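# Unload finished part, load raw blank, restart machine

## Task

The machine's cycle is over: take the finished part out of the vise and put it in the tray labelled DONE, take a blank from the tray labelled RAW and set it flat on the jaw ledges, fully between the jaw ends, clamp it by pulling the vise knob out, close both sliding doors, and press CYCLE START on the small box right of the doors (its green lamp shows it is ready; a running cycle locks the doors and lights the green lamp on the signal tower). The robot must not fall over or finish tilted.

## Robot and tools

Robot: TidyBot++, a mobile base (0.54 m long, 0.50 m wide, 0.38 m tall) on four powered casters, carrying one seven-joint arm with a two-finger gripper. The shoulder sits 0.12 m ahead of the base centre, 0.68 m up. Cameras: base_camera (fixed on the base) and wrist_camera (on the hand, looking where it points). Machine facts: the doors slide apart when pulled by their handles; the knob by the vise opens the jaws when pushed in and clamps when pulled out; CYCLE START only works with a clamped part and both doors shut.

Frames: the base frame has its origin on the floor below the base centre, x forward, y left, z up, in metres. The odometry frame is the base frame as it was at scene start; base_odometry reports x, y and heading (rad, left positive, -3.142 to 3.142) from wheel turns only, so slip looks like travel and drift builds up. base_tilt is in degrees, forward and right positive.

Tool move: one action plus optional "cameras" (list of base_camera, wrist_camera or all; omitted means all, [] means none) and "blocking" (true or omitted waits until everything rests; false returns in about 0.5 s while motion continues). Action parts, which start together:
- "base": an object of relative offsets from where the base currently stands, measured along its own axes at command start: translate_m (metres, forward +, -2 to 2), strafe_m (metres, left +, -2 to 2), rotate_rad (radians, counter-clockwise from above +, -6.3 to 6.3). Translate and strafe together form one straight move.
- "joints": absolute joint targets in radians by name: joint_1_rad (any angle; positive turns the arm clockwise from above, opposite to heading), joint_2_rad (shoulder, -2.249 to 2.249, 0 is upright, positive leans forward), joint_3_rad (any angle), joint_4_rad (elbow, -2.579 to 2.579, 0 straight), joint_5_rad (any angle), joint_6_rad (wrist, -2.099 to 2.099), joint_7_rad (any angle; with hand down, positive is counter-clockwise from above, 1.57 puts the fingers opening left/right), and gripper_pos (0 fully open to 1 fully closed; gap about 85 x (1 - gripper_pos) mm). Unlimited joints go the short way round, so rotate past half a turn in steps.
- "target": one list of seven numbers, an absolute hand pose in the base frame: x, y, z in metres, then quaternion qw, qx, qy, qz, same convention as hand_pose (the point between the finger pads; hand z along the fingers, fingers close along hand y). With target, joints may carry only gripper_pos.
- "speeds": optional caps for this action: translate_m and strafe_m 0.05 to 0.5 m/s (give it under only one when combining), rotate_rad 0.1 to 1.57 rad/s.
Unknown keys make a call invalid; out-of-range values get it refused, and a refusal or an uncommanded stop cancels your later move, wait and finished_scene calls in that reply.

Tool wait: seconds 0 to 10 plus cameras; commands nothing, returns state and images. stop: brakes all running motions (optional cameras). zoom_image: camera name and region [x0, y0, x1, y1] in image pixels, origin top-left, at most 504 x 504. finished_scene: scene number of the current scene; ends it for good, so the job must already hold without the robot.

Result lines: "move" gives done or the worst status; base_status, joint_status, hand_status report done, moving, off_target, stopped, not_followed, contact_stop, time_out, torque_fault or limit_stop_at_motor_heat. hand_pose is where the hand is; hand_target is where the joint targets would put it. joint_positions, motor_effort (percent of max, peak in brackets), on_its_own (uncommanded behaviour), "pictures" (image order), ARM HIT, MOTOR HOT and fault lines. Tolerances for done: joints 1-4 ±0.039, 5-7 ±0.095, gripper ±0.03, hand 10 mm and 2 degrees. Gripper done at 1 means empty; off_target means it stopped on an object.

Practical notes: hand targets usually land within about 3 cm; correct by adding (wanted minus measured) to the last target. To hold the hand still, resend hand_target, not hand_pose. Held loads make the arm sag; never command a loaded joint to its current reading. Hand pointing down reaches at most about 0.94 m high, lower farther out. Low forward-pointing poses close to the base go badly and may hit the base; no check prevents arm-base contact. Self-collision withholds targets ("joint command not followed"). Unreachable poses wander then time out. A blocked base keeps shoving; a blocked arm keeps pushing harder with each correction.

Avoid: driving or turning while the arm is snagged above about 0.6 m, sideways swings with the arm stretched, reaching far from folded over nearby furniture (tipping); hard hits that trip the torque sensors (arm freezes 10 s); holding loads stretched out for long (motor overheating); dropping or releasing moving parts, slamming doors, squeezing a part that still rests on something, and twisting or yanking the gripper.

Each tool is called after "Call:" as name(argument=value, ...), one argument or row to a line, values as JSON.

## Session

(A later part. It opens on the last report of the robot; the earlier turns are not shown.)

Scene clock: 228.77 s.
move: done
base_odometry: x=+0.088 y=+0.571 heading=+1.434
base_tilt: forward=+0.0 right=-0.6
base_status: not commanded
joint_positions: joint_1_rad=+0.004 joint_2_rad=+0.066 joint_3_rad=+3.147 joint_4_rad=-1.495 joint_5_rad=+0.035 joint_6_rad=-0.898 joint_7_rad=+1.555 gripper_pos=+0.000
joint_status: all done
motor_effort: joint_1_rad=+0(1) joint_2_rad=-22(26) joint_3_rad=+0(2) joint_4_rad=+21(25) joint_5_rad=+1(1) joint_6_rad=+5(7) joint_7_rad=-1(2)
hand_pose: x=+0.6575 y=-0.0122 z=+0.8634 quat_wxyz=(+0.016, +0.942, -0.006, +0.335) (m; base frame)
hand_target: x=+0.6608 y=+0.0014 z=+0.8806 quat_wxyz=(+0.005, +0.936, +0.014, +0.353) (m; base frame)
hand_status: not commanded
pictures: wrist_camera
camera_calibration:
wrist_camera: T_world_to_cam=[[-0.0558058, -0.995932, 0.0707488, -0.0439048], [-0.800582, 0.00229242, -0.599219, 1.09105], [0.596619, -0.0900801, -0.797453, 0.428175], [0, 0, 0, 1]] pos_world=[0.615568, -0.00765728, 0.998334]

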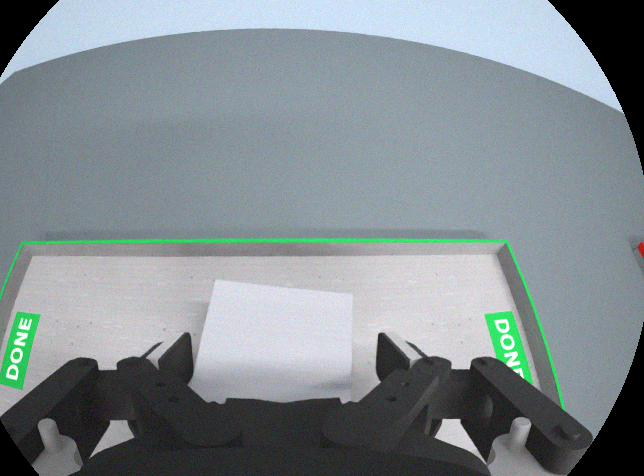

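Call:
move(
  joints={"joint_1_rad": 0, "joint_2_rad": 0.115, "joint_3_rad": 3.1416, "joint_4_rad": -1.05, "joint_5_rad": 0, "joint_6_rad": -1.27, "joint_7_rad": 1.6},
  cameras=["wrist_camera"],
)

Scene clock: 231.33 s.
move: done
base_odometry: x=+0.088 y=+0.571 heading=+1.434
base_tilt: forward=+0.0 right=-0.6
base_status: not commanded
joint_positions: joint_1_rad=+0.004 joint_2_rad=+0.107 joint_3_rad=+3.147 joint_4_rad=-1.072 joint_5_rad=+0.035 joint_6_rad=-1.231 joint_7_rad=+1.555 gripper_pos=+0.000
joint_status: all done
motor_effort: joint_1_rad=+0(1) joint_2_rad=-22(23) joint_3_rad=+1(2) joint_4_rad=+20(23) joint_5_rad=+1(2) joint_6_rad=+5(7) joint_7_rad=-1(3)
hand_pose: x=+0.6623 y=-0.0139 z=+0.9890 quat_wxyz=(+0.017, +0.934, -0.012, +0.358) (m; base frame)
hand_target: x=+0.6582 y=+0.0014 z=+0.9871 quat_wxyz=(+0.005, +0.938, +0.014, +0.346) (m; base frame)
hand_status: not commanded
pictures: wrist_camera
camera_calibration:
wrist_camera: T_world_to_cam=[[-0.0705334, -0.995325, 0.0659832, -0.0397277], [-0.769873, 0.0122565, -0.63808, 1.18839], [0.634288, -0.0958047, -0.767138, 0.470351], [0, 0, 0, 1]] pos_world=[0.613768, -0.00904568, 1.12173]

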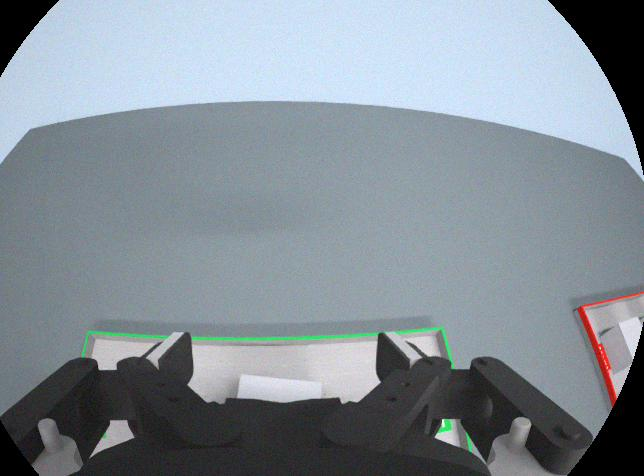

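Call:
move(
  base={"strafe_m": -0.52, "translate_m": -0.06},
  speeds={"strafe_m": 0.35},
  joints={"joint_1_rad": 0, "joint_2_rad": 0.17, "joint_3_rad": 3.1416, "joint_4_rad": -0.8, "joint_5_rad": 0, "joint_6_rad": -1.5, "joint_7_rad": 1.6, "gripper_pos": 0.0},
  cameras=["wrist_camera"],
)

Scene clock: 238.87 s.
move: done
base_odometry: x=+0.595 y=+0.441 heading=+1.435
base_tilt: forward=+0.0 right=-0.6
base_status: done
joint_positions: joint_1_rad=+0.003 joint_2_rad=+0.162 joint_3_rad=+3.147 joint_4_rad=-0.821 joint_5_rad=+0.035 joint_6_rad=-1.462 joint_7_rad=+1.555 gripper_pos=+0.000
joint_status: all done
motor_effort: joint_1_rad=-1(3) joint_2_rad=-23(24) joint_3_rad=+0(3) joint_4_rad=+19(22) joint_5_rad=+0(2) joint_6_rad=+5(6) joint_7_rad=-1(2)
hand_pose: x=+0.6481 y=-0.0136 z=+1.0328 quat_wxyz=(+0.016, +0.940, -0.015, +0.341) (m; base frame)
hand_target: x=+0.6432 y=+0.0014 z=+1.0305 quat_wxyz=(+0.005, +0.944, +0.014, +0.330) (m; base frame)
hand_status: not commanded
pictures: wrist_camera
camera_calibration:
wrist_camera: T_world_to_cam=[[-0.0743106, -0.995135, 0.0646923, -0.0395856], [-0.791927, 0.0194611, -0.610306, 1.19111], [0.606078, -0.0965838, -0.78952, 0.554361], [0, 0, 0, 1]] pos_world=[0.604343, -0.009031, 1.16718]

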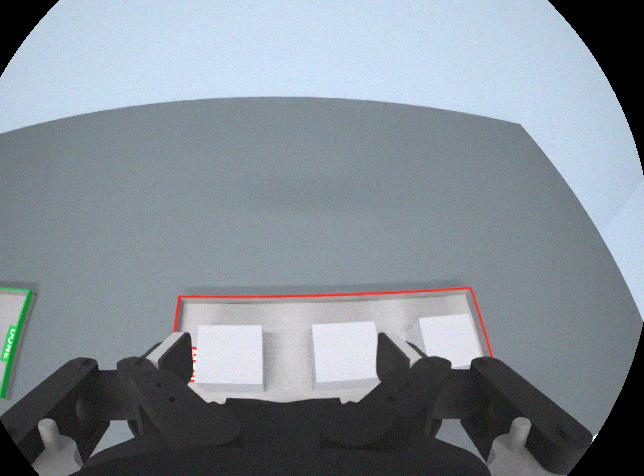

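Call:
zoom_image(
  camera="wrist_camera",
  region=[160, 270, 510, 420],
)

Scaled by 1.440.

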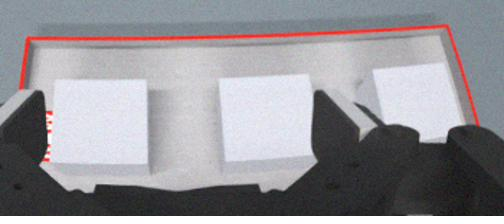

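Call:
move(
  base={"strafe_m": 0.045, "translate_m": 0.047},
  speeds={"strafe_m": 0.15},
  joints={"joint_1_rad": 0, "joint_2_rad": 0.115, "joint_3_rad": 3.1416, "joint_4_rad": -1.18, "joint_5_rad": 0, "joint_6_rad": -1.18, "joint_7_rad": 1.6, "gripper_pos": 0.0},
  cameras=["wrist_camera"],
)

Scene clock: 248.73 s.
move: done
base_odometry: x=+0.557 y=+0.494 heading=+1.434
base_tilt: forward=+0.0 right=-0.6
base_status: done
joint_positions: joint_1_rad=+0.003 joint_2_rad=+0.136 joint_3_rad=+3.147 joint_4_rad=-1.175 joint_5_rad=+0.035 joint_6_rad=-1.216 joint_7_rad=+1.555 gripper_pos=+0.000
joint_status: all done
motor_effort: joint_1_rad=+0(3) joint_2_rad=-23(26) joint_3_rad=+1(3) joint_4_rad=+20(22) joint_5_rad=+1(2) joint_6_rad=+5(6) joint_7_rad=-1(3)
hand_pose: x=+0.6592 y=-0.0130 z=+0.9249 quat_wxyz=(+0.017, +0.953, -0.010, +0.302) (m; base frame)
hand_target: x=+0.6622 y=+0.0013 z=+0.9407 quat_wxyz=(+0.005, +0.945, +0.014, +0.327) (m; base frame)
hand_status: not commanded
pictures: wrist_camera
camera_calibration:
wrist_camera: T_world_to_cam=[[-0.0604618, -0.995496, 0.0730168, -0.0480216], [-0.839895, 0.0112107, -0.542633, 1.103], [0.53937, -0.094135, -0.836791, 0.550258], [0, 0, 0, 1]] pos_world=[0.626707, -0.00837216, 1.06248]

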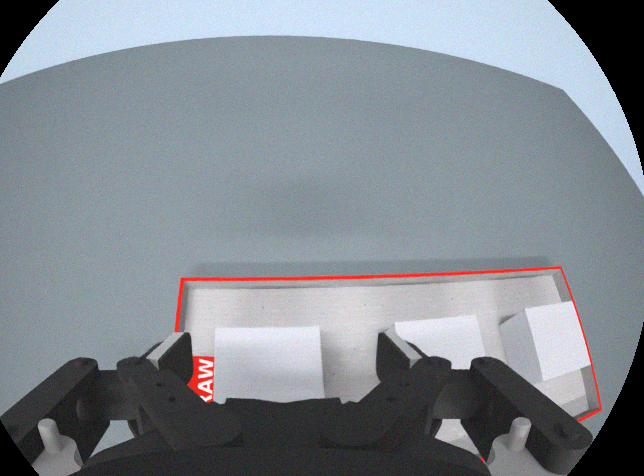

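Call:
move(
  base={"strafe_m": 0.008},
  speeds={"strafe_m": 0.1},
  joints={"joint_1_rad": 0, "joint_2_rad": 0.087, "joint_3_rad": 3.1416, "joint_4_rad": -1.4, "joint_5_rad": 0, "joint_6_rad": -0.975, "joint_7_rad": 1.6, "gripper_pos": 0.0},
  cameras=["wrist_camera"],
)

Scene clock: 252.60 s.
move: done
base_odometry: x=+0.549 y=+0.496 heading=+1.434
base_tilt: forward=+0.0 right=-0.6
base_status: done
joint_positions: joint_1_rad=+0.002 joint_2_rad=+0.108 joint_3_rad=+3.147 joint_4_rad=-1.398 joint_5_rad=+0.035 joint_6_rad=-1.010 joint_7_rad=+1.555 gripper_pos=+0.000
joint_status: all done
motor_effort: joint_1_rad=+0(4) joint_2_rad=-23(25) joint_3_rad=+0(3) joint_4_rad=+21(22) joint_5_rad=+0(2) joint_6_rad=+5(5) joint_7_rad=-2(2)
hand_pose: x=+0.6604 y=-0.0115 z=+0.8686 quat_wxyz=(+0.016, +0.951, -0.006, +0.308) (m; base frame)
hand_target: x=+0.6645 y=+0.0013 z=+0.8852 quat_wxyz=(+0.005, +0.943, +0.014, +0.333) (m; base frame)
hand_status: not commanded
pictures: wrist_camera
camera_calibration:
wrist_camera: T_world_to_cam=[[-0.0531252, -0.995887, 0.0733955, -0.0474967], [-0.833125, 0.00368205, -0.553073, 1.07797], [0.550528, -0.0905297, -0.829894, 0.489313], [0, 0, 0, 1]] pos_world=[0.626177, -0.00697312, 1.00576]

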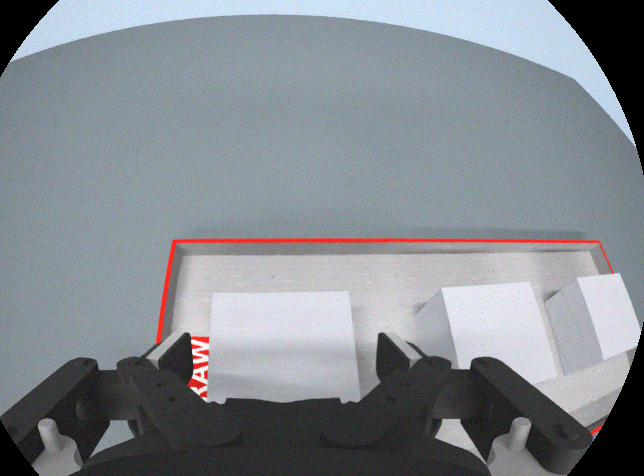

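Call:
move(
  joints={"joint_1_rad": 0, "joint_2_rad": 0.081, "joint_3_rad": 3.1416, "joint_4_rad": -1.452, "joint_5_rad": 0, "joint_6_rad": -0.922, "joint_7_rad": 1.6, "gripper_pos": 0.0},
  cameras=["wrist_camera"],
)

Scene clock: 254.23 s.
move: done
base_odometry: x=+0.549 y=+0.496 heading=+1.434
base_tilt: forward=+0.0 right=-0.6
base_status: not commanded
joint_positions: joint_1_rad=+0.002 joint_2_rad=+0.100 joint_3_rad=+3.147 joint_4_rad=-1.451 joint_5_rad=+0.035 joint_6_rad=-0.954 joint_7_rad=+1.555 gripper_pos=+0.000
joint_status: all done
motor_effort: joint_1_rad=+0(1) joint_2_rad=-22(24) joint_3_rad=+0(2) joint_4_rad=+21(22) joint_5_rad=+1(2) joint_6_rad=+4(5) joint_7_rad=-1(3)
hand_pose: x=+0.6605 y=-0.0112 z=+0.8568 quat_wxyz=(+0.016, +0.950, -0.005, +0.313) (m; base frame)
hand_target: x=+0.6645 y=+0.0014 z=+0.8723 quat_wxyz=(+0.005, +0.942, +0.014, +0.337) (m; base frame)
hand_status: not commanded
pictures: wrist_camera
camera_calibration:
wrist_camera: T_world_to_cam=[[-0.0519569, -0.995982, 0.0729436, -0.0466858], [-0.827071, 0.0019788, -0.562094, 1.07518], [0.559692, -0.0895342, -0.82385, 0.468261], [0, 0, 0, 1]] pos_world=[0.624741, -0.00670046, 0.993534]

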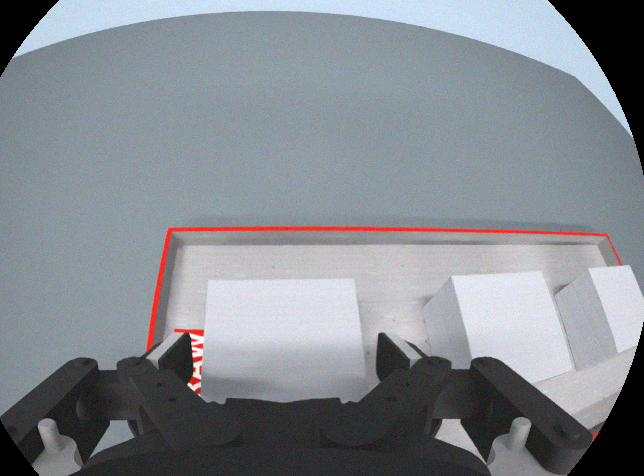

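Call:
move(
  joints={"joint_1_rad": 0, "joint_2_rad": 0.079, "joint_3_rad": 3.1416, "joint_4_rad": -1.474, "joint_5_rad": 0, "joint_6_rad": -0.908, "joint_7_rad": 1.6, "gripper_pos": 0.0},
  cameras=[],
)

Call:
move(
  joints={"gripper_pos": 0.4},
  cameras=["wrist_camera"],
)

Scene clock: 255.77 s.
move: done
base_odometry: x=+0.549 y=+0.496 heading=+1.434
base_tilt: forward=-0.1 right=-0.6
base_status: not commanded
joint_positions: joint_1_rad=+0.002 joint_2_rad=+0.098 joint_3_rad=+3.147 joint_4_rad=-1.472 joint_5_rad=+0.035 joint_6_rad=-0.939 joint_7_rad=+1.555 gripper_pos=+0.000
joint_status: all done
motor_effort: joint_1_rad=+0(1) joint_2_rad=-21(23) joint_3_rad=+1(2) joint_4_rad=+21(22) joint_5_rad=+1(1) joint_6_rad=+4(5) joint_7_rad=-1(2)
hand_pose: x=+0.6586 y=-0.0111 z=+0.8500 quat_wxyz=(+0.016, +0.950, -0.005, +0.311) (m; base frame)
hand_target: x=+0.6624 y=+0.0014 z=+0.8649 quat_wxyz=(+0.005, +0.943, +0.014, +0.334) (m; base frame)
hand_status: not commanded
pictures: none
No camera images: "cameras" was empty.

Scene clock: 256.53 s.
move: off_target
base_odometry: x=+0.549 y=+0.496 heading=+1.434
base_tilt: forward=+0.0 right=-0.6
base_status: not commanded
joint_positions: joint_1_rad=+0.002 joint_2_rad=+0.095 joint_3_rad=+3.147 joint_4_rad=-1.473 joint_5_rad=+0.035 joint_6_rad=-0.938 joint_7_rad=+1.555 gripper_pos=+0.282
joint_status: gripper_pos off_target (ended at +0.282, target +0.400)
motor_effort: joint_1_rad=-1(1) joint_2_rad=-22(24) joint_3_rad=+0(2) joint_4_rad=+21(23) joint_5_rad=+1(2) joint_6_rad=+4(6) joint_7_rad=-1(2)
hand_pose: x=+0.6581 y=-0.0111 z=+0.8509 quat_wxyz=(+0.016, +0.950, -0.005, +0.312) (m; base frame)
hand_target: x=+0.6624 y=+0.0014 z=+0.8649 quat_wxyz=(+0.005, +0.943, +0.014, +0.334) (m; base frame)
hand_status: not commanded
pictures: wrist_camera
camera_calibration:
wrist_camera: T_world_to_cam=[[-0.0512437, -0.996017, 0.0729628, -0.0467367], [-0.828267, 0.00156634, -0.560332, 1.06921], [0.557986, -0.0891461, -0.825048, 0.466855], [0, 0, 0, 1]] pos_world=[0.622696, -0.00660694, 0.987699]

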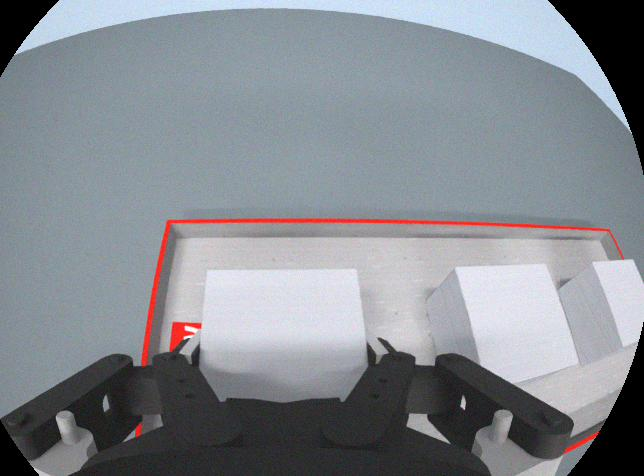

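Call:
move(
  joints={"joint_1_rad": 0, "joint_2_rad": 0.085, "joint_3_rad": 3.1416, "joint_4_rad": -1.37, "joint_5_rad": 0, "joint_6_rad": -1.02, "joint_7_rad": 1.6, "gripper_pos": 0.6},
  cameras=["wrist_camera"],
)

Call:
move(
  joints={"joint_1_rad": 0, "joint_2_rad": 0.115, "joint_3_rad": 3.1416, "joint_4_rad": -1.03, "joint_5_rad": 0, "joint_6_rad": -1.29, "joint_7_rad": 1.6, "gripper_pos": 0.6},
  cameras=["wrist_camera"],
)

Scene clock: 260.07 s.
move: off_target
base_odometry: x=+0.549 y=+0.496 heading=+1.434
base_tilt: forward=+0.0 right=-0.6
base_status: not commanded
joint_positions: joint_1_rad=+0.002 joint_2_rad=+0.108 joint_3_rad=+3.147 joint_4_rad=-1.413 joint_5_rad=+0.035 joint_6_rad=-1.006 joint_7_rad=+1.555 gripper_pos=+0.282
joint_status: joint_4_rad off_target (ended at -1.413, target -1.370); gripper_pos off_target (ended at +0.282, target +0.600); the others done
motor_effort: joint_1_rad=+0(1) joint_2_rad=-27(28) joint_3_rad=+1(2) joint_4_rad=+25(25) joint_5_rad=+1(2) joint_6_rad=+6(8) joint_7_rad=-1(2)
hand_pose: x=+0.6578 y=-0.0114 z=+0.8619 quat_wxyz=(+0.016, +0.953, -0.006, +0.303) (m; base frame)
hand_target: x=+0.6595 y=+0.0013 z=+0.8927 quat_wxyz=(+0.005, +0.945, +0.014, +0.327) (m; base frame)
hand_status: not commanded
pictures: wrist_camera
camera_calibration:
wrist_camera: T_world_to_cam=[[-0.0521718, -0.995904, 0.0738442, -0.0480969], [-0.839122, 0.00362713, -0.543932, 1.06815], [0.541436, -0.0903421, -0.835874, 0.496264], [0, 0, 0, 1]] pos_world=[0.625104, -0.00694069, 0.999366]

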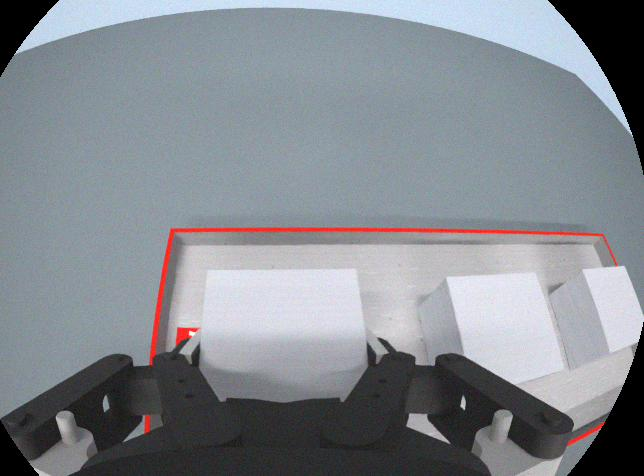

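Scene clock: 261.77 s.
move: off_target
base_odometry: x=+0.549 y=+0.496 heading=+1.434
base_tilt: forward=+0.0 right=-0.7
base_status: not commanded
joint_positions: joint_1_rad=+0.002 joint_2_rad=+0.131 joint_3_rad=+3.147 joint_4_rad=-1.072 joint_5_rad=+0.035 joint_6_rad=-1.266 joint_7_rad=+1.555 gripper_pos=+0.282
joint_status: joint_4_rad off_target (ended at -1.072, target -1.030); gripper_pos off_target (ended at +0.282, target +0.600); the others done
motor_effort: joint_1_rad=+0(1) joint_2_rad=-27(29) joint_3_rad=+1(2) joint_4_rad=+24(27) joint_5_rad=+1(2) joint_6_rad=+8(8) joint_7_rad=-1(3)
hand_pose: x=+0.6611 y=-0.0126 z=+0.9685 quat_wxyz=(+0.016, +0.944, -0.011, +0.330) (m; base frame)
hand_target: x=+0.6557 y=+0.0013 z=+0.9929 quat_wxyz=(+0.005, +0.938, +0.014, +0.346) (m; base frame)
hand_status: not commanded
pictures: wrist_camera
camera_calibration:
wrist_camera: T_world_to_cam=[[-0.0650795, -0.995483, 0.0691313, -0.0438108], [-0.806875, 0.0117346, -0.590606, 1.15288], [0.587127, -0.0942166, -0.803993, 0.522346], [0, 0, 0, 1]] pos_world=[0.620693, -0.00792786, 1.10389]

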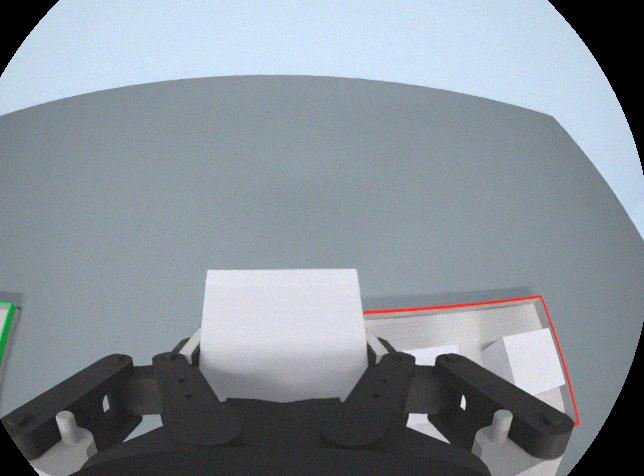

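Call:
move(
  base={"translate_m": -0.5, "rotate_rad": -3.109},
  speeds={"translate_m": 0.3, "rotate_rad": 0.8},
  joints={"joint_1_rad": 0, "joint_2_rad": 0.15, "joint_3_rad": 3.1416, "joint_4_rad": -0.76, "joint_5_rad": 0, "joint_6_rad": -1.5, "joint_7_rad": 1.6, "gripper_pos": 0.6},
)

Scene clock: 269.57 s.
move: off_target
base_odometry: x=+0.481 y=+0.000 heading=-1.674
base_tilt: forward=+0.0 right=-0.6
base_status: done
joint_positions: joint_1_rad=+0.002 joint_2_rad=+0.176 joint_3_rad=+3.145 joint_4_rad=-0.800 joint_5_rad=+0.035 joint_6_rad=-1.478 joint_7_rad=+1.555 gripper_pos=+0.282
joint_status: joint_4_rad off_target (ended at -0.800, target -0.760); gripper_pos off_target (ended at +0.282, target +0.600); the others done
motor_effort: joint_1_rad=-1(5) joint_2_rad=-26(32) joint_3_rad=+0(5) joint_4_rad=+22(26) joint_5_rad=+0(3) joint_6_rad=+7(8) joint_7_rad=-1(2)
hand_pose: x=+0.6502 y=-0.0123 z=+1.0318 quat_wxyz=(+0.016, +0.941, -0.014, +0.337) (m; base frame)
hand_target: x=+0.6380 y=+0.0013 z=+1.0592 quat_wxyz=(+0.005, +0.934, +0.014, +0.358) (m; base frame)
hand_status: not commanded
pictures: base_camera, wrist_camera
camera_calibration:
wrist_camera: T_world_to_cam=[[-0.0714763, -0.995343, 0.0646824, -0.0398833], [-0.797612, 0.0180977, -0.6029, 1.1882], [0.598921, -0.0946844, -0.795191, 0.562913], [0, 0, 0, 1]] pos_world=[0.607727, -0.00790197, 1.16657]

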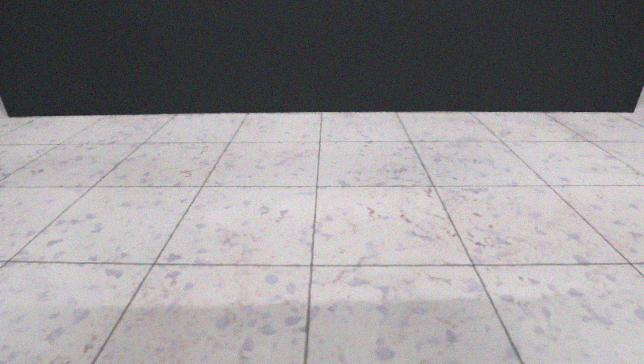

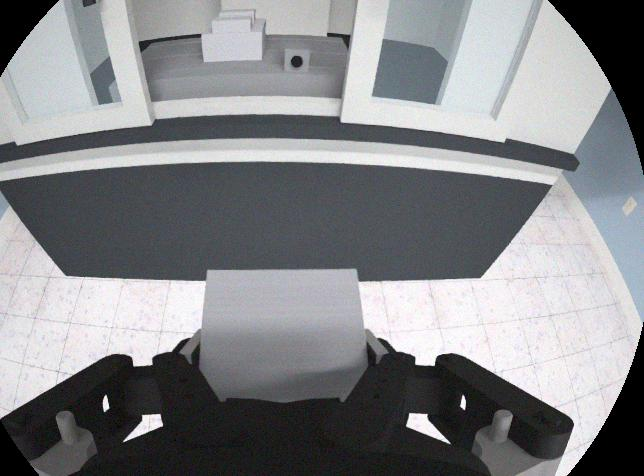

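Call:
move(
  base={"translate_m": 0.45, "strafe_m": 0.125, "rotate_rad": -0.02},
  speeds={"translate_m": 0.3},
  cameras=["wrist_camera"],
)

Scene clock: 280.13 s.
move: done
base_odometry: x=+0.559 y=-0.460 heading=-1.695
base_tilt: forward=+0.0 right=-0.6
base_status: done
joint_positions: joint_1_rad=+0.005 joint_2_rad=+0.182 joint_3_rad=+3.145 joint_4_rad=-0.799 joint_5_rad=+0.035 joint_6_rad=-1.483 joint_7_rad=+1.555 gripper_pos=+0.282
joint_status: not commanded
motor_effort: joint_1_rad=+0(4) joint_2_rad=-27(31) joint_3_rad=+0(4) joint_4_rad=+22(23) joint_5_rad=+1(3) joint_6_rad=+7(9) joint_7_rad=-1(2)
hand_pose: x=+0.6515 y=-0.0135 z=+1.0279 quat_wxyz=(+0.016, +0.943, -0.015, +0.332) (m; base frame)
hand_target: x=+0.6380 y=+0.0013 z=+1.0592 quat_wxyz=(+0.005, +0.934, +0.014, +0.358) (m; base frame)
hand_status: not commanded
pictures: wrist_camera
camera_calibration:
wrist_camera: T_world_to_cam=[[-0.0731546, -0.995184, 0.0652438, -0.0402047], [-0.803497, 0.020058, -0.59497, 1.18259], [0.590796, -0.0959481, -0.801095, 0.570282], [0, 0, 0, 1]] pos_world=[0.610343, -0.00901393, 1.16308]

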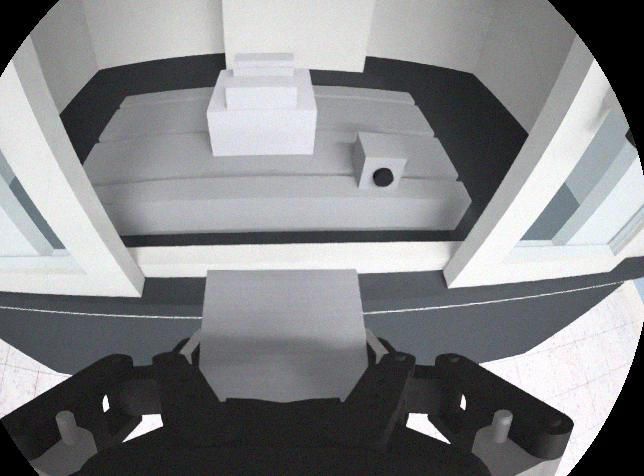

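Call:
zoom_image(
  camera="wrist_camera",
  region=[190, 40, 430, 200],
)

Scaled by 2.100.

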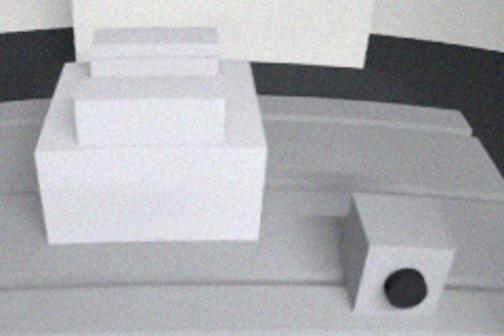

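Call:
move(
  base={"translate_m": 0.24, "strafe_m": 0.013, "rotate_rad": -0.008},
  speeds={"translate_m": 0.25},
  cameras=["wrist_camera"],
)

Scene clock: 286.33 s.
move: done
base_odometry: x=+0.542 y=-0.700 heading=-1.703
base_tilt: forward=+0.0 right=-0.6
base_status: done
joint_positions: joint_1_rad=+0.004 joint_2_rad=+0.183 joint_3_rad=+3.145 joint_4_rad=-0.799 joint_5_rad=+0.035 joint_6_rad=-1.485 joint_7_rad=+1.555 gripper_pos=+0.282
joint_status: not commanded
motor_effort: joint_1_rad=+0(5) joint_2_rad=-27(30) joint_3_rad=+0(4) joint_4_rad=+22(23) joint_5_rad=+1(2) joint_6_rad=+8(9) joint_7_rad=-1(2)
hand_pose: x=+0.6514 y=-0.0133 z=+1.0274 quat_wxyz=(+0.016, +0.943, -0.015, +0.331) (m; base frame)
hand_target: x=+0.6380 y=+0.0013 z=+1.0592 quat_wxyz=(+0.005, +0.934, +0.014, +0.358) (m; base frame)
hand_status: not commanded
pictures: wrist_camera
camera_calibration:
wrist_camera: T_world_to_cam=[[-0.0726966, -0.995211, 0.0653447, -0.0403791], [-0.804749, 0.0198295, -0.593284, 1.18128], [0.589147, -0.0957158, -0.802337, 0.572309], [0, 0, 0, 1]] pos_world=[0.610526, -0.00883091, 1.16266]

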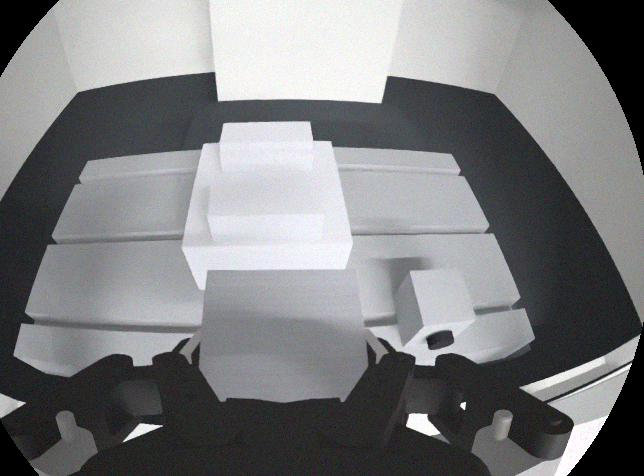

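Call:
zoom_image(
  camera="wrist_camera",
  region=[170, 100, 370, 290],
)

Scaled by 2.520.

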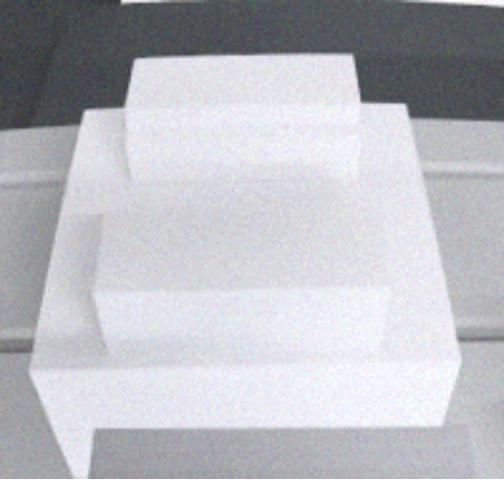

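Call:
move(
  base={"translate_m": 0.205, "strafe_m": 0.007},
  speeds={"translate_m": 0.2},
  cameras=["wrist_camera"],
)

Scene clock: 304.20 s.
move: done
base_odometry: x=+0.522 y=-0.905 heading=-1.702
base_tilt: forward=-0.1 right=-0.7
base_status: done
joint_positions: joint_1_rad=+0.004 joint_2_rad=+0.183 joint_3_rad=+3.145 joint_4_rad=-0.798 joint_5_rad=+0.035 joint_6_rad=-1.486 joint_7_rad=+1.555 gripper_pos=+0.282
joint_status: not commanded
motor_effort: joint_1_rad=-1(2) joint_2_rad=-27(30) joint_3_rad=+1(2) joint_4_rad=+22(23) joint_5_rad=+1(2) joint_6_rad=+7(8) joint_7_rad=-1(2)
hand_pose: x=+0.6509 y=-0.0133 z=+1.0277 quat_wxyz=(+0.016, +0.943, -0.015, +0.331) (m; base frame)
hand_target: x=+0.6380 y=+0.0013 z=+1.0592 quat_wxyz=(+0.005, +0.934, +0.014, +0.358) (m; base frame)
hand_status: not commanded
pictures: wrist_camera
camera_calibration:
wrist_camera: T_world_to_cam=[[-0.0727331, -0.99521, 0.0653191, -0.0403837], [-0.804756, 0.0198756, -0.593272, 1.18114], [0.589133, -0.0957165, -0.802347, 0.572886], [0, 0, 0, 1]] pos_world=[0.610084, -0.00883141, 1.16303]

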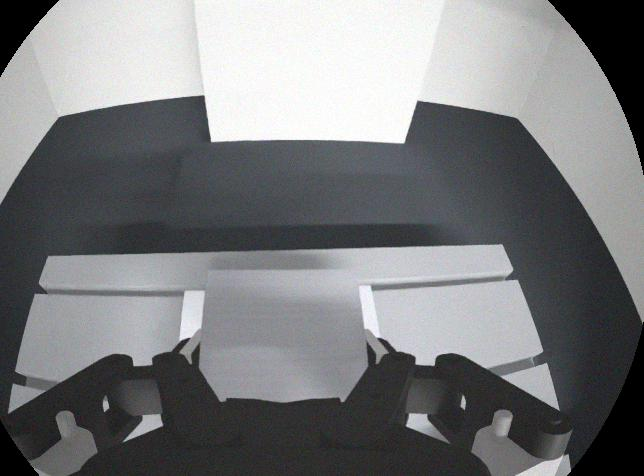

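Call:
move(
)

Scene clock: 312.07 s.
base_odometry: x=+0.522 y=-0.905 heading=-1.702
base_tilt: forward=+0.1 right=-0.6
base_status: done
joint_positions: joint_1_rad=+0.004 joint_2_rad=+0.183 joint_3_rad=+3.145 joint_4_rad=-0.798 joint_5_rad=+0.035 joint_6_rad=-1.486 joint_7_rad=+1.555 gripper_pos=+0.282
joint_status: not commanded
motor_effort: joint_1_rad=+0(2) joint_2_rad=-27(30) joint_3_rad=+0(2) joint_4_rad=+22(23) joint_5_rad=+1(2) joint_6_rad=+7(8) joint_7_rad=-2(2)
hand_pose: x=+0.6509 y=-0.0133 z=+1.0277 quat_wxyz=(+0.016, +0.943, -0.015, +0.331) (m; base frame)
hand_target: x=+0.6380 y=+0.0013 z=+1.0592 quat_wxyz=(+0.005, +0.934, +0.014, +0.358) (m; base frame)
hand_status: not commanded
pictures: base_camera, wrist_camera
camera_calibration:
wrist_camera: T_world_to_cam=[[-0.0727331, -0.99521, 0.0653191, -0.0403837], [-0.804756, 0.0198756, -0.593272, 1.18114], [0.589133, -0.0957165, -0.802347, 0.572886], [0, 0, 0, 1]] pos_world=[0.610084, -0.00883141, 1.16303]

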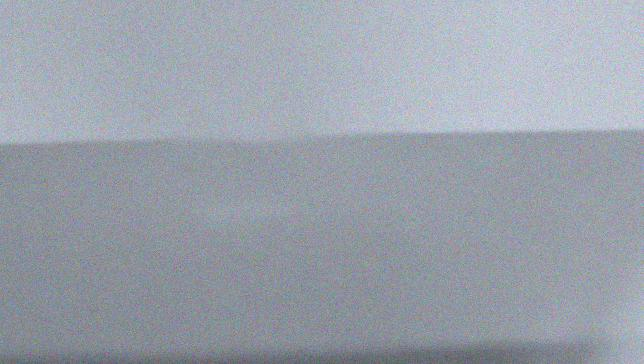

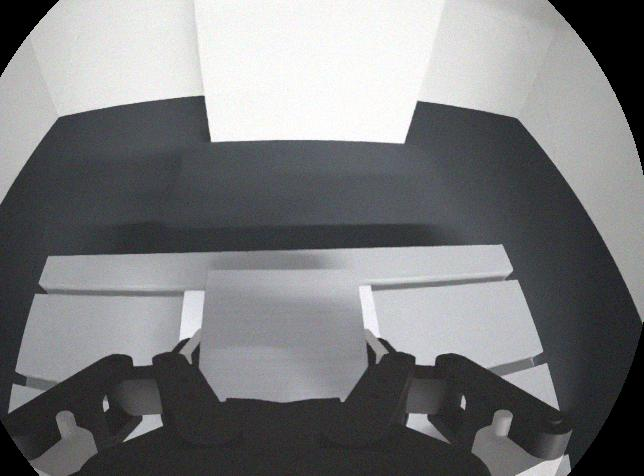

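Call:
move(
  base={"translate_m": 0.018},
  speeds={"translate_m": 0.1},
  joints={"joint_2_rad": 0.135, "joint_4_rad": -0.855, "joint_6_rad": -1.43},
  cameras=["wrist_camera"],
)

Scene clock: 314.93 s.
move: done
base_odometry: x=+0.520 y=-0.923 heading=-1.702
base_tilt: forward=+0.0 right=-0.6
base_status: done
joint_positions: joint_1_rad=+0.004 joint_2_rad=+0.173 joint_3_rad=+3.145 joint_4_rad=-0.876 joint_5_rad=+0.035 joint_6_rad=-1.462 joint_7_rad=+1.555 gripper_pos=+0.282
joint_status: all done
motor_effort: joint_1_rad=+0(2) joint_2_rad=-27(30) joint_3_rad=+1(2) joint_4_rad=+22(24) joint_5_rad=+1(2) joint_6_rad=+7(9) joint_7_rad=-2(2)
hand_pose: x=+0.6472 y=-0.0133 z=+1.0016 quat_wxyz=(+0.016, +0.950, -0.014, +0.310) (m; base frame)
hand_target: x=+0.6441 y=+0.0013 z=+1.0375 quat_wxyz=(+0.005, +0.936, +0.014, +0.353) (m; base frame)
hand_status: not commanded
pictures: wrist_camera
camera_calibration:
wrist_camera: T_world_to_cam=[[-0.0690532, -0.995253, 0.0685766, -0.0445701], [-0.830549, 0.019273, -0.556612, 1.14265], [0.552648, -0.0953921, -0.827937, 0.6034], [0, 0, 0, 1]] pos_world=[0.61248, -0.00882119, 1.13865]

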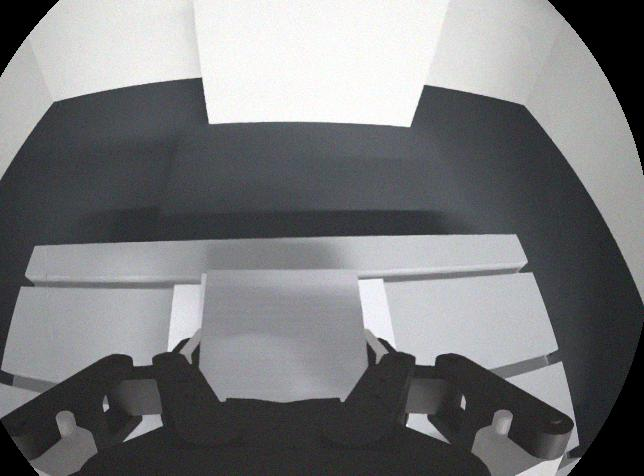

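Call:
zoom_image(
  camera="wrist_camera",
  region=[140, 200, 440, 420],
)

Scaled by 1.680.

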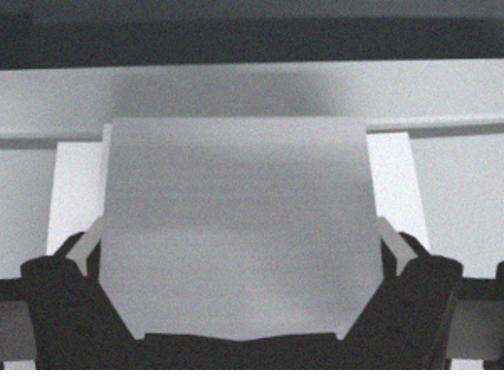

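Call:
zoom_image(
  camera="wrist_camera",
  region=[190, 255, 250, 315],
)

Call:
zoom_image(
  camera="wrist_camera",
  region=[320, 255, 380, 315],
)

Scaled by 8.400.

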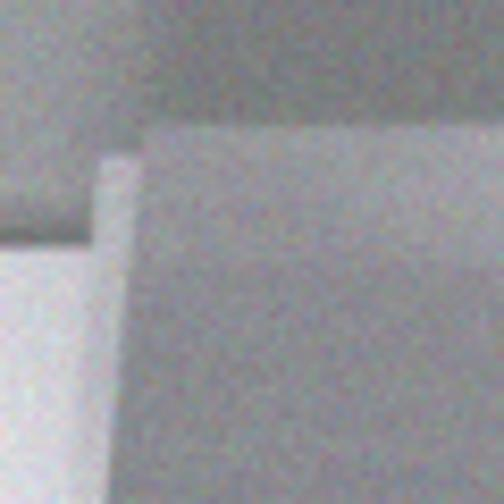

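Scaled by 8.400.

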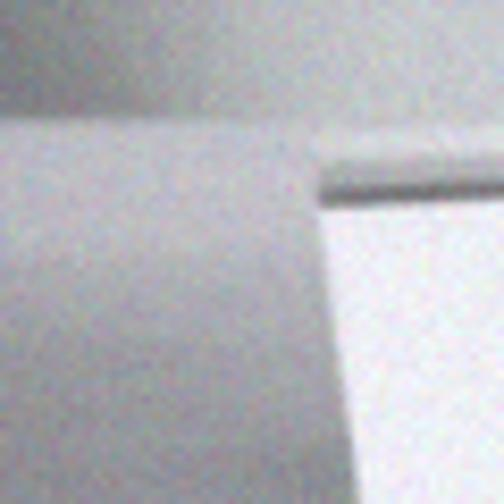

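Call:
move(
  base={"strafe_m": -0.011},
  speeds={"strafe_m": 0.1},
  joints={"joint_5_rad": -0.04, "joint_7_rad": 1.625, "joint_2_rad": 0.125, "joint_4_rad": -0.885, "joint_6_rad": -1.41},
  cameras=["wrist_camera"],
)

Scene clock: 352.13 s.
move: off_target
base_odometry: x=+0.510 y=-0.921 heading=-1.701
base_tilt: forward=+0.0 right=-0.6
base_status: done
joint_positions: joint_1_rad=+0.004 joint_2_rad=+0.166 joint_3_rad=+3.145 joint_4_rad=-0.904 joint_5_rad=+0.018 joint_6_rad=-1.450 joint_7_rad=+1.579 gripper_pos=+0.282
joint_status: joint_2_rad off_target (ended at +0.166, target +0.125); the others done
motor_effort: joint_1_rad=+0(3) joint_2_rad=-27(28) joint_3_rad=+2(4) joint_4_rad=+23(23) joint_5_rad=+1(3) joint_6_rad=+7(7) joint_7_rad=-1(3)
hand_pose: x=+0.6455 y=-0.0078 z=+0.9949 quat_wxyz=(+0.011, +0.952, -0.001, +0.306) (m; base frame)
hand_target: x=+0.6432 y=+0.0136 z=+1.0330 quat_wxyz=(-0.010, +0.935, +0.029, +0.353) (m; base frame)
hand_status: not commanded
pictures: wrist_camera
camera_calibration:
wrist_camera: T_world_to_cam=[[-0.0405914, -0.996848, 0.0681715, -0.0567565], [-0.835681, -0.00352975, -0.549204, 1.13314], [0.547714, -0.0792625, -0.832903, 0.607571], [0, 0, 0, 1]] pos_world=[0.611863, -0.00442026, 1.13224]

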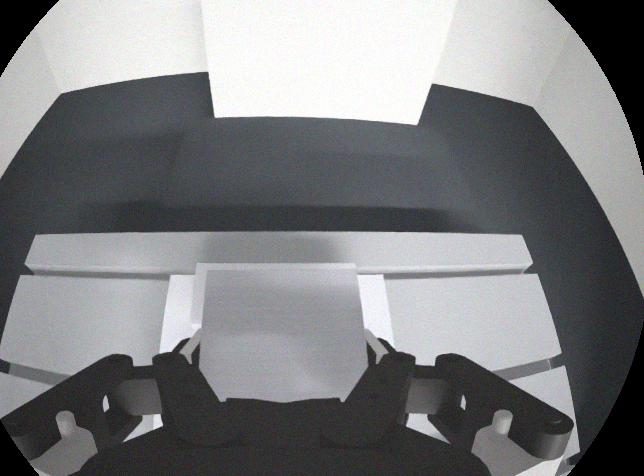

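Call:
zoom_image(
  camera="wrist_camera",
  region=[150, 230, 410, 420],
)

Scaled by 1.938.

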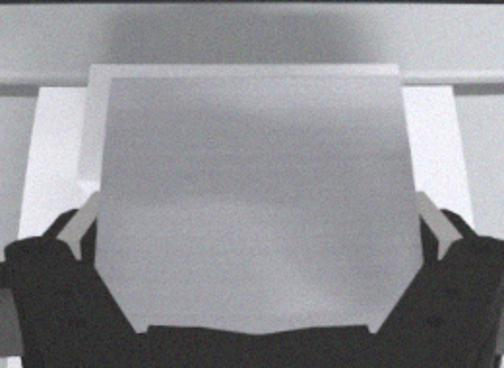

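Call:
move(
  base={"translate_m": -0.0035},
  speeds={"translate_m": 0.1},
  cameras=[],
)

Call:
move(
  joints={"joint_2_rad": 0.1, "joint_4_rad": -0.96, "joint_6_rad": -1.35},
  cameras=["wrist_camera"],
)

Scene clock: 361.60 s.
move: done
base_odometry: x=+0.510 y=-0.918 heading=-1.701
base_tilt: forward=+0.0 right=-0.6
base_status: done
joint_positions: joint_1_rad=+0.004 joint_2_rad=+0.162 joint_3_rad=+3.145 joint_4_rad=-0.904 joint_5_rad=+0.018 joint_6_rad=-1.450 joint_7_rad=+1.579 gripper_pos=+0.282
joint_status: not commanded
motor_effort: joint_1_rad=+0(2) joint_2_rad=-27(32) joint_3_rad=+2(2) joint_4_rad=+23(24) joint_5_rad=+1(2) joint_6_rad=+7(8) joint_7_rad=-2(2)
hand_pose: x=+0.6443 y=-0.0077 z=+0.9970 quat_wxyz=(+0.011, +0.951, -0.001, +0.308) (m; base frame)
hand_target: x=+0.6432 y=+0.0136 z=+1.0330 quat_wxyz=(-0.010, +0.935, +0.029, +0.353) (m; base frame)
hand_status: not commanded
pictures: none
No camera images: "cameras" was empty.

Scene clock: 362.43 s.
move: off_target
base_odometry: x=+0.510 y=-0.918 heading=-1.701
base_tilt: forward=+0.0 right=-0.6
base_status: not commanded
joint_positions: joint_1_rad=+0.004 joint_2_rad=+0.143 joint_3_rad=+3.145 joint_4_rad=-0.977 joint_5_rad=+0.018 joint_6_rad=-1.398 joint_7_rad=+1.579 gripper_pos=+0.282
joint_status: joint_2_rad off_target (ended at +0.143, target +0.100); the others done
motor_effort: joint_1_rad=-1(1) joint_2_rad=-26(28) joint_3_rad=+1(2) joint_4_rad=+23(24) joint_5_rad=+1(1) joint_6_rad=+7(8) joint_7_rad=-1(2)
hand_pose: x=+0.6438 y=-0.0077 z=+0.9825 quat_wxyz=(+0.011, +0.952, -0.001, +0.307) (m; base frame)
hand_target: x=+0.6431 y=+0.0135 z=+1.0227 quat_wxyz=(-0.010, +0.933, +0.028, +0.358) (m; base frame)
hand_status: not commanded
pictures: wrist_camera
camera_calibration:
wrist_camera: T_world_to_cam=[[-0.0396942, -0.996877, 0.0682697, -0.0565242], [-0.834795, -0.00446273, -0.550542, 1.12557], [0.549127, -0.0788446, -0.832011, 0.596378], [0, 0, 0, 1]] pos_world=[0.609891, -0.00430331, 1.11973]

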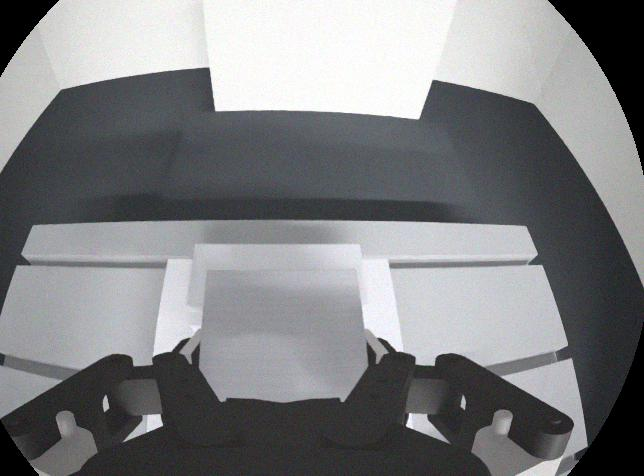

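Call:
zoom_image(
  camera="wrist_camera",
  region=[150, 230, 410, 420],
)

Scaled by 1.938.

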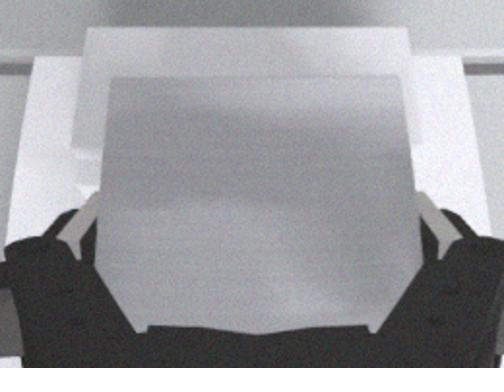

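Call:
move(
  base={"translate_m": 0.0015},
  speeds={"translate_m": 0.1},
  cameras=[],
)

Call:
move(
  joints={"joint_2_rad": 0.088, "joint_4_rad": -1.005, "joint_6_rad": -1.31},
  cameras=["wrist_camera"],
)

Scene clock: 366.97 s.
move: done
base_odometry: x=+0.510 y=-0.919 heading=-1.701
base_tilt: forward=+0.0 right=-0.6
base_status: done
joint_positions: joint_1_rad=+0.004 joint_2_rad=+0.141 joint_3_rad=+3.145 joint_4_rad=-0.978 joint_5_rad=+0.018 joint_6_rad=-1.396 joint_7_rad=+1.579 gripper_pos=+0.282
joint_status: not commanded
motor_effort: joint_1_rad=+1(4) joint_2_rad=-27(31) joint_3_rad=+1(3) joint_4_rad=+23(24) joint_5_rad=+1(2) joint_6_rad=+6(8) joint_7_rad=-2(2)
hand_pose: x=+0.6433 y=-0.0074 z=+0.9837 quat_wxyz=(+0.011, +0.951, -0.001, +0.308) (m; base frame)
hand_target: x=+0.6431 y=+0.0135 z=+1.0227 quat_wxyz=(-0.010, +0.933, +0.028, +0.358) (m; base frame)
hand_status: not commanded
pictures: none
No camera images: "cameras" was empty.

Scene clock: 367.67 s.
move: done
base_odometry: x=+0.510 y=-0.919 heading=-1.701
base_tilt: forward=+0.0 right=-0.6
base_status: not commanded
joint_positions: joint_1_rad=+0.004 joint_2_rad=+0.125 joint_3_rad=+3.145 joint_4_rad=-1.018 joint_5_rad=+0.018 joint_6_rad=-1.354 joint_7_rad=+1.579 gripper_pos=+0.282
joint_status: all done
motor_effort: joint_1_rad=-1(1) joint_2_rad=-25(27) joint_3_rad=+1(2) joint_4_rad=+23(24) joint_5_rad=+1(1) joint_6_rad=+7(8) joint_7_rad=-1(2)
hand_pose: x=+0.6444 y=-0.0074 z=+0.9809 quat_wxyz=(+0.011, +0.949, +0.000, +0.317) (m; base frame)
hand_target: x=+0.6446 y=+0.0134 z=+1.0156 quat_wxyz=(-0.010, +0.932, +0.027, +0.361) (m; base frame)
hand_status: not commanded
pictures: wrist_camera
camera_calibration:
wrist_camera: T_world_to_cam=[[-0.0400477, -0.996917, 0.0674705, -0.055141], [-0.823213, -0.00535216, -0.567707, 1.1346], [0.566318, -0.078278, -0.820461, 0.572388], [0, 0, 0, 1]] pos_world=[0.60766, -0.00409308, 1.11747]

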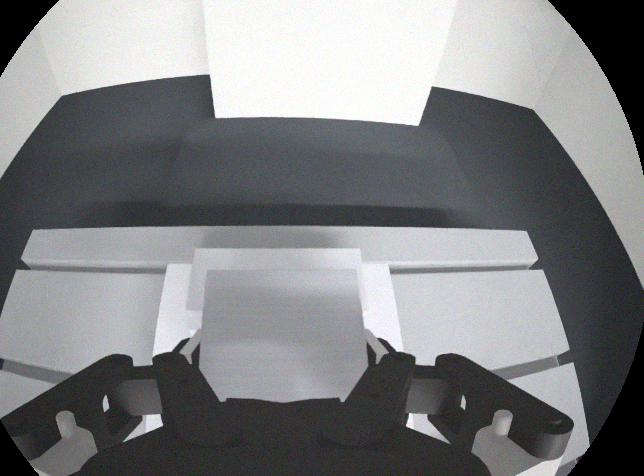

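Call:
move(
  joints={"joint_2_rad": 0.072, "joint_4_rad": -1.05, "joint_6_rad": -1.285},
  cameras=["wrist_camera"],
)

Scene clock: 369.37 s.
move: done
base_odometry: x=+0.510 y=-0.919 heading=-1.701
base_tilt: forward=+0.0 right=-0.6
base_status: not commanded
joint_positions: joint_1_rad=+0.004 joint_2_rad=+0.106 joint_3_rad=+3.145 joint_4_rad=-1.055 joint_5_rad=+0.018 joint_6_rad=-1.317 joint_7_rad=+1.579 gripper_pos=+0.282
joint_status: all done
motor_effort: joint_1_rad=+0(1) joint_2_rad=-24(26) joint_3_rad=+0(1) joint_4_rad=+22(23) joint_5_rad=+1(1) joint_6_rad=+6(7) joint_7_rad=-1(2)
hand_pose: x=+0.6435 y=-0.0074 z=+0.9802 quat_wxyz=(+0.011, +0.945, +0.000, +0.326) (m; base frame)
hand_target: x=+0.6411 y=+0.0133 z=+1.0071 quat_wxyz=(-0.010, +0.933, +0.027, +0.359) (m; base frame)
hand_status: not commanded
pictures: wrist_camera
camera_calibration:
wrist_camera: T_world_to_cam=[[-0.0407344, -0.996919, 0.0670349, -0.0542252], [-0.812184, -0.00604085, -0.583369, 1.14178], [0.581977, -0.0782079, -0.809436, 0.551395], [0, 0, 0, 1]] pos_world=[0.604225, -0.00403739, 1.11603]

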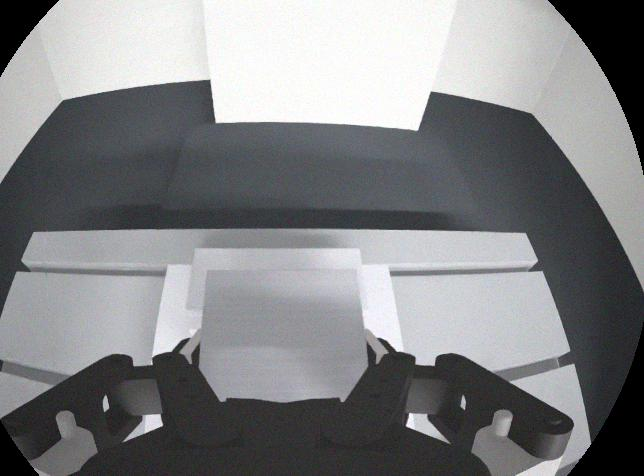

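Call:
zoom_image(
  camera="wrist_camera",
  region=[150, 230, 410, 420],
)

Scaled by 1.938.

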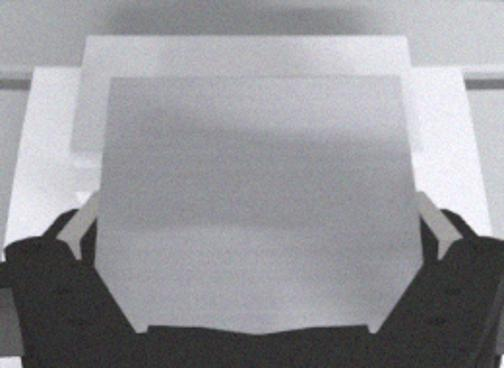

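Call:
move(
  base={"translate_m": 0.0015},
  speeds={"translate_m": 0.1},
  joints={"joint_2_rad": 0.09, "joint_4_rad": -1.058, "joint_6_rad": -1.33},
  cameras=["wrist_camera"],
)

Scene clock: 376.10 s.
move: done
base_odometry: x=+0.510 y=-0.921 heading=-1.701
base_tilt: forward=+0.0 right=-0.6
base_status: done
joint_positions: joint_1_rad=+0.004 joint_2_rad=+0.105 joint_3_rad=+3.145 joint_4_rad=-1.056 joint_5_rad=+0.017 joint_6_rad=-1.319 joint_7_rad=+1.579 gripper_pos=+0.282
joint_status: all done
motor_effort: joint_1_rad=-2(2) joint_2_rad=-21(25) joint_3_rad=+0(3) joint_4_rad=+18(22) joint_5_rad=-1(2) joint_6_rad=+4(7) joint_7_rad=-1(2)
hand_pose: x=+0.6426 y=-0.0072 z=+0.9800 quat_wxyz=(+0.011, +0.946, +0.000, +0.325) (m; base frame)
hand_target: x=+0.6351 y=+0.0134 z=+0.9849 quat_wxyz=(-0.011, +0.945, +0.027, +0.326) (m; base frame)
hand_status: not commanded
pictures: wrist_camera
camera_calibration:
wrist_camera: T_world_to_cam=[[-0.0402745, -0.996957, 0.0667483, -0.0540958], [-0.813285, -0.00610033, -0.581834, 1.14005], [0.58047, -0.0777184, -0.810564, 0.553807], [0, 0, 0, 1]] pos_world=[0.603536, -0.00393551, 1.11583]

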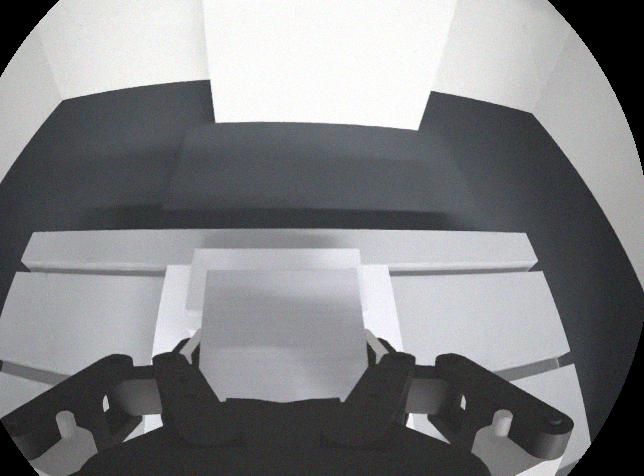

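Call:
zoom_image(
  camera="wrist_camera",
  region=[170, 240, 290, 340],
)

Call:
zoom_image(
  camera="wrist_camera",
  region=[290, 240, 410, 340],
)

Scaled by 4.200.

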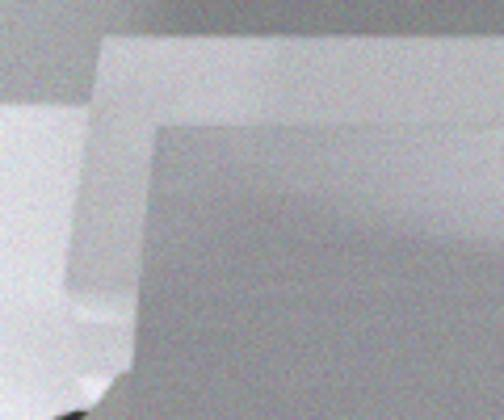

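Scaled by 4.200.

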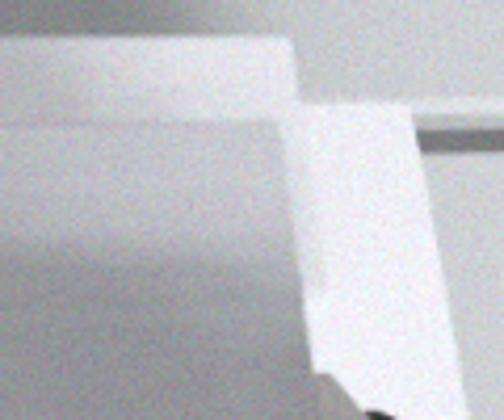

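Call:
move(
  base={"translate_m": 0.0015},
  speeds={"translate_m": 0.1},
  joints={"joint_2_rad": 0.075, "joint_4_rad": -1.065, "joint_6_rad": -1.275},
  cameras=["wrist_camera"],
)

Scene clock: 385.13 s.
move: done
base_odometry: x=+0.509 y=-0.922 heading=-1.702
base_tilt: forward=+0.0 right=-0.6
base_status: done
joint_positions: joint_1_rad=+0.004 joint_2_rad=+0.096 joint_3_rad=+3.145 joint_4_rad=-1.073 joint_5_rad=+0.016 joint_6_rad=-1.299 joint_7_rad=+1.579 gripper_pos=+0.282
joint_status: all done
motor_effort: joint_1_rad=+0(2) joint_2_rad=-21(24) joint_3_rad=+2(3) joint_4_rad=+20(22) joint_5_rad=+1(2) joint_6_rad=+5(7) joint_7_rad=-2(2)
hand_pose: x=+0.6429 y=-0.0068 z=+0.9799 quat_wxyz=(+0.011, +0.944, +0.000, +0.330) (m; base frame)
hand_target: x=+0.6429 y=+0.0133 z=+1.0002 quat_wxyz=(-0.010, +0.934, +0.027, +0.356) (m; base frame)
hand_status: not commanded
pictures: wrist_camera
camera_calibration:
wrist_camera: T_world_to_cam=[[-0.0401793, -0.997045, 0.0654792, -0.0525062], [-0.806846, -0.00628042, -0.590728, 1.14482], [0.589394, -0.0765667, -0.804209, 0.541637], [0, 0, 0, 1]] pos_world=[0.602345, -0.0036897, 1.1153]

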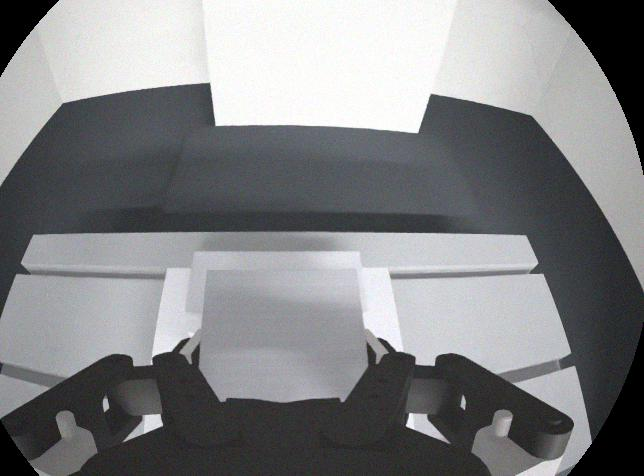

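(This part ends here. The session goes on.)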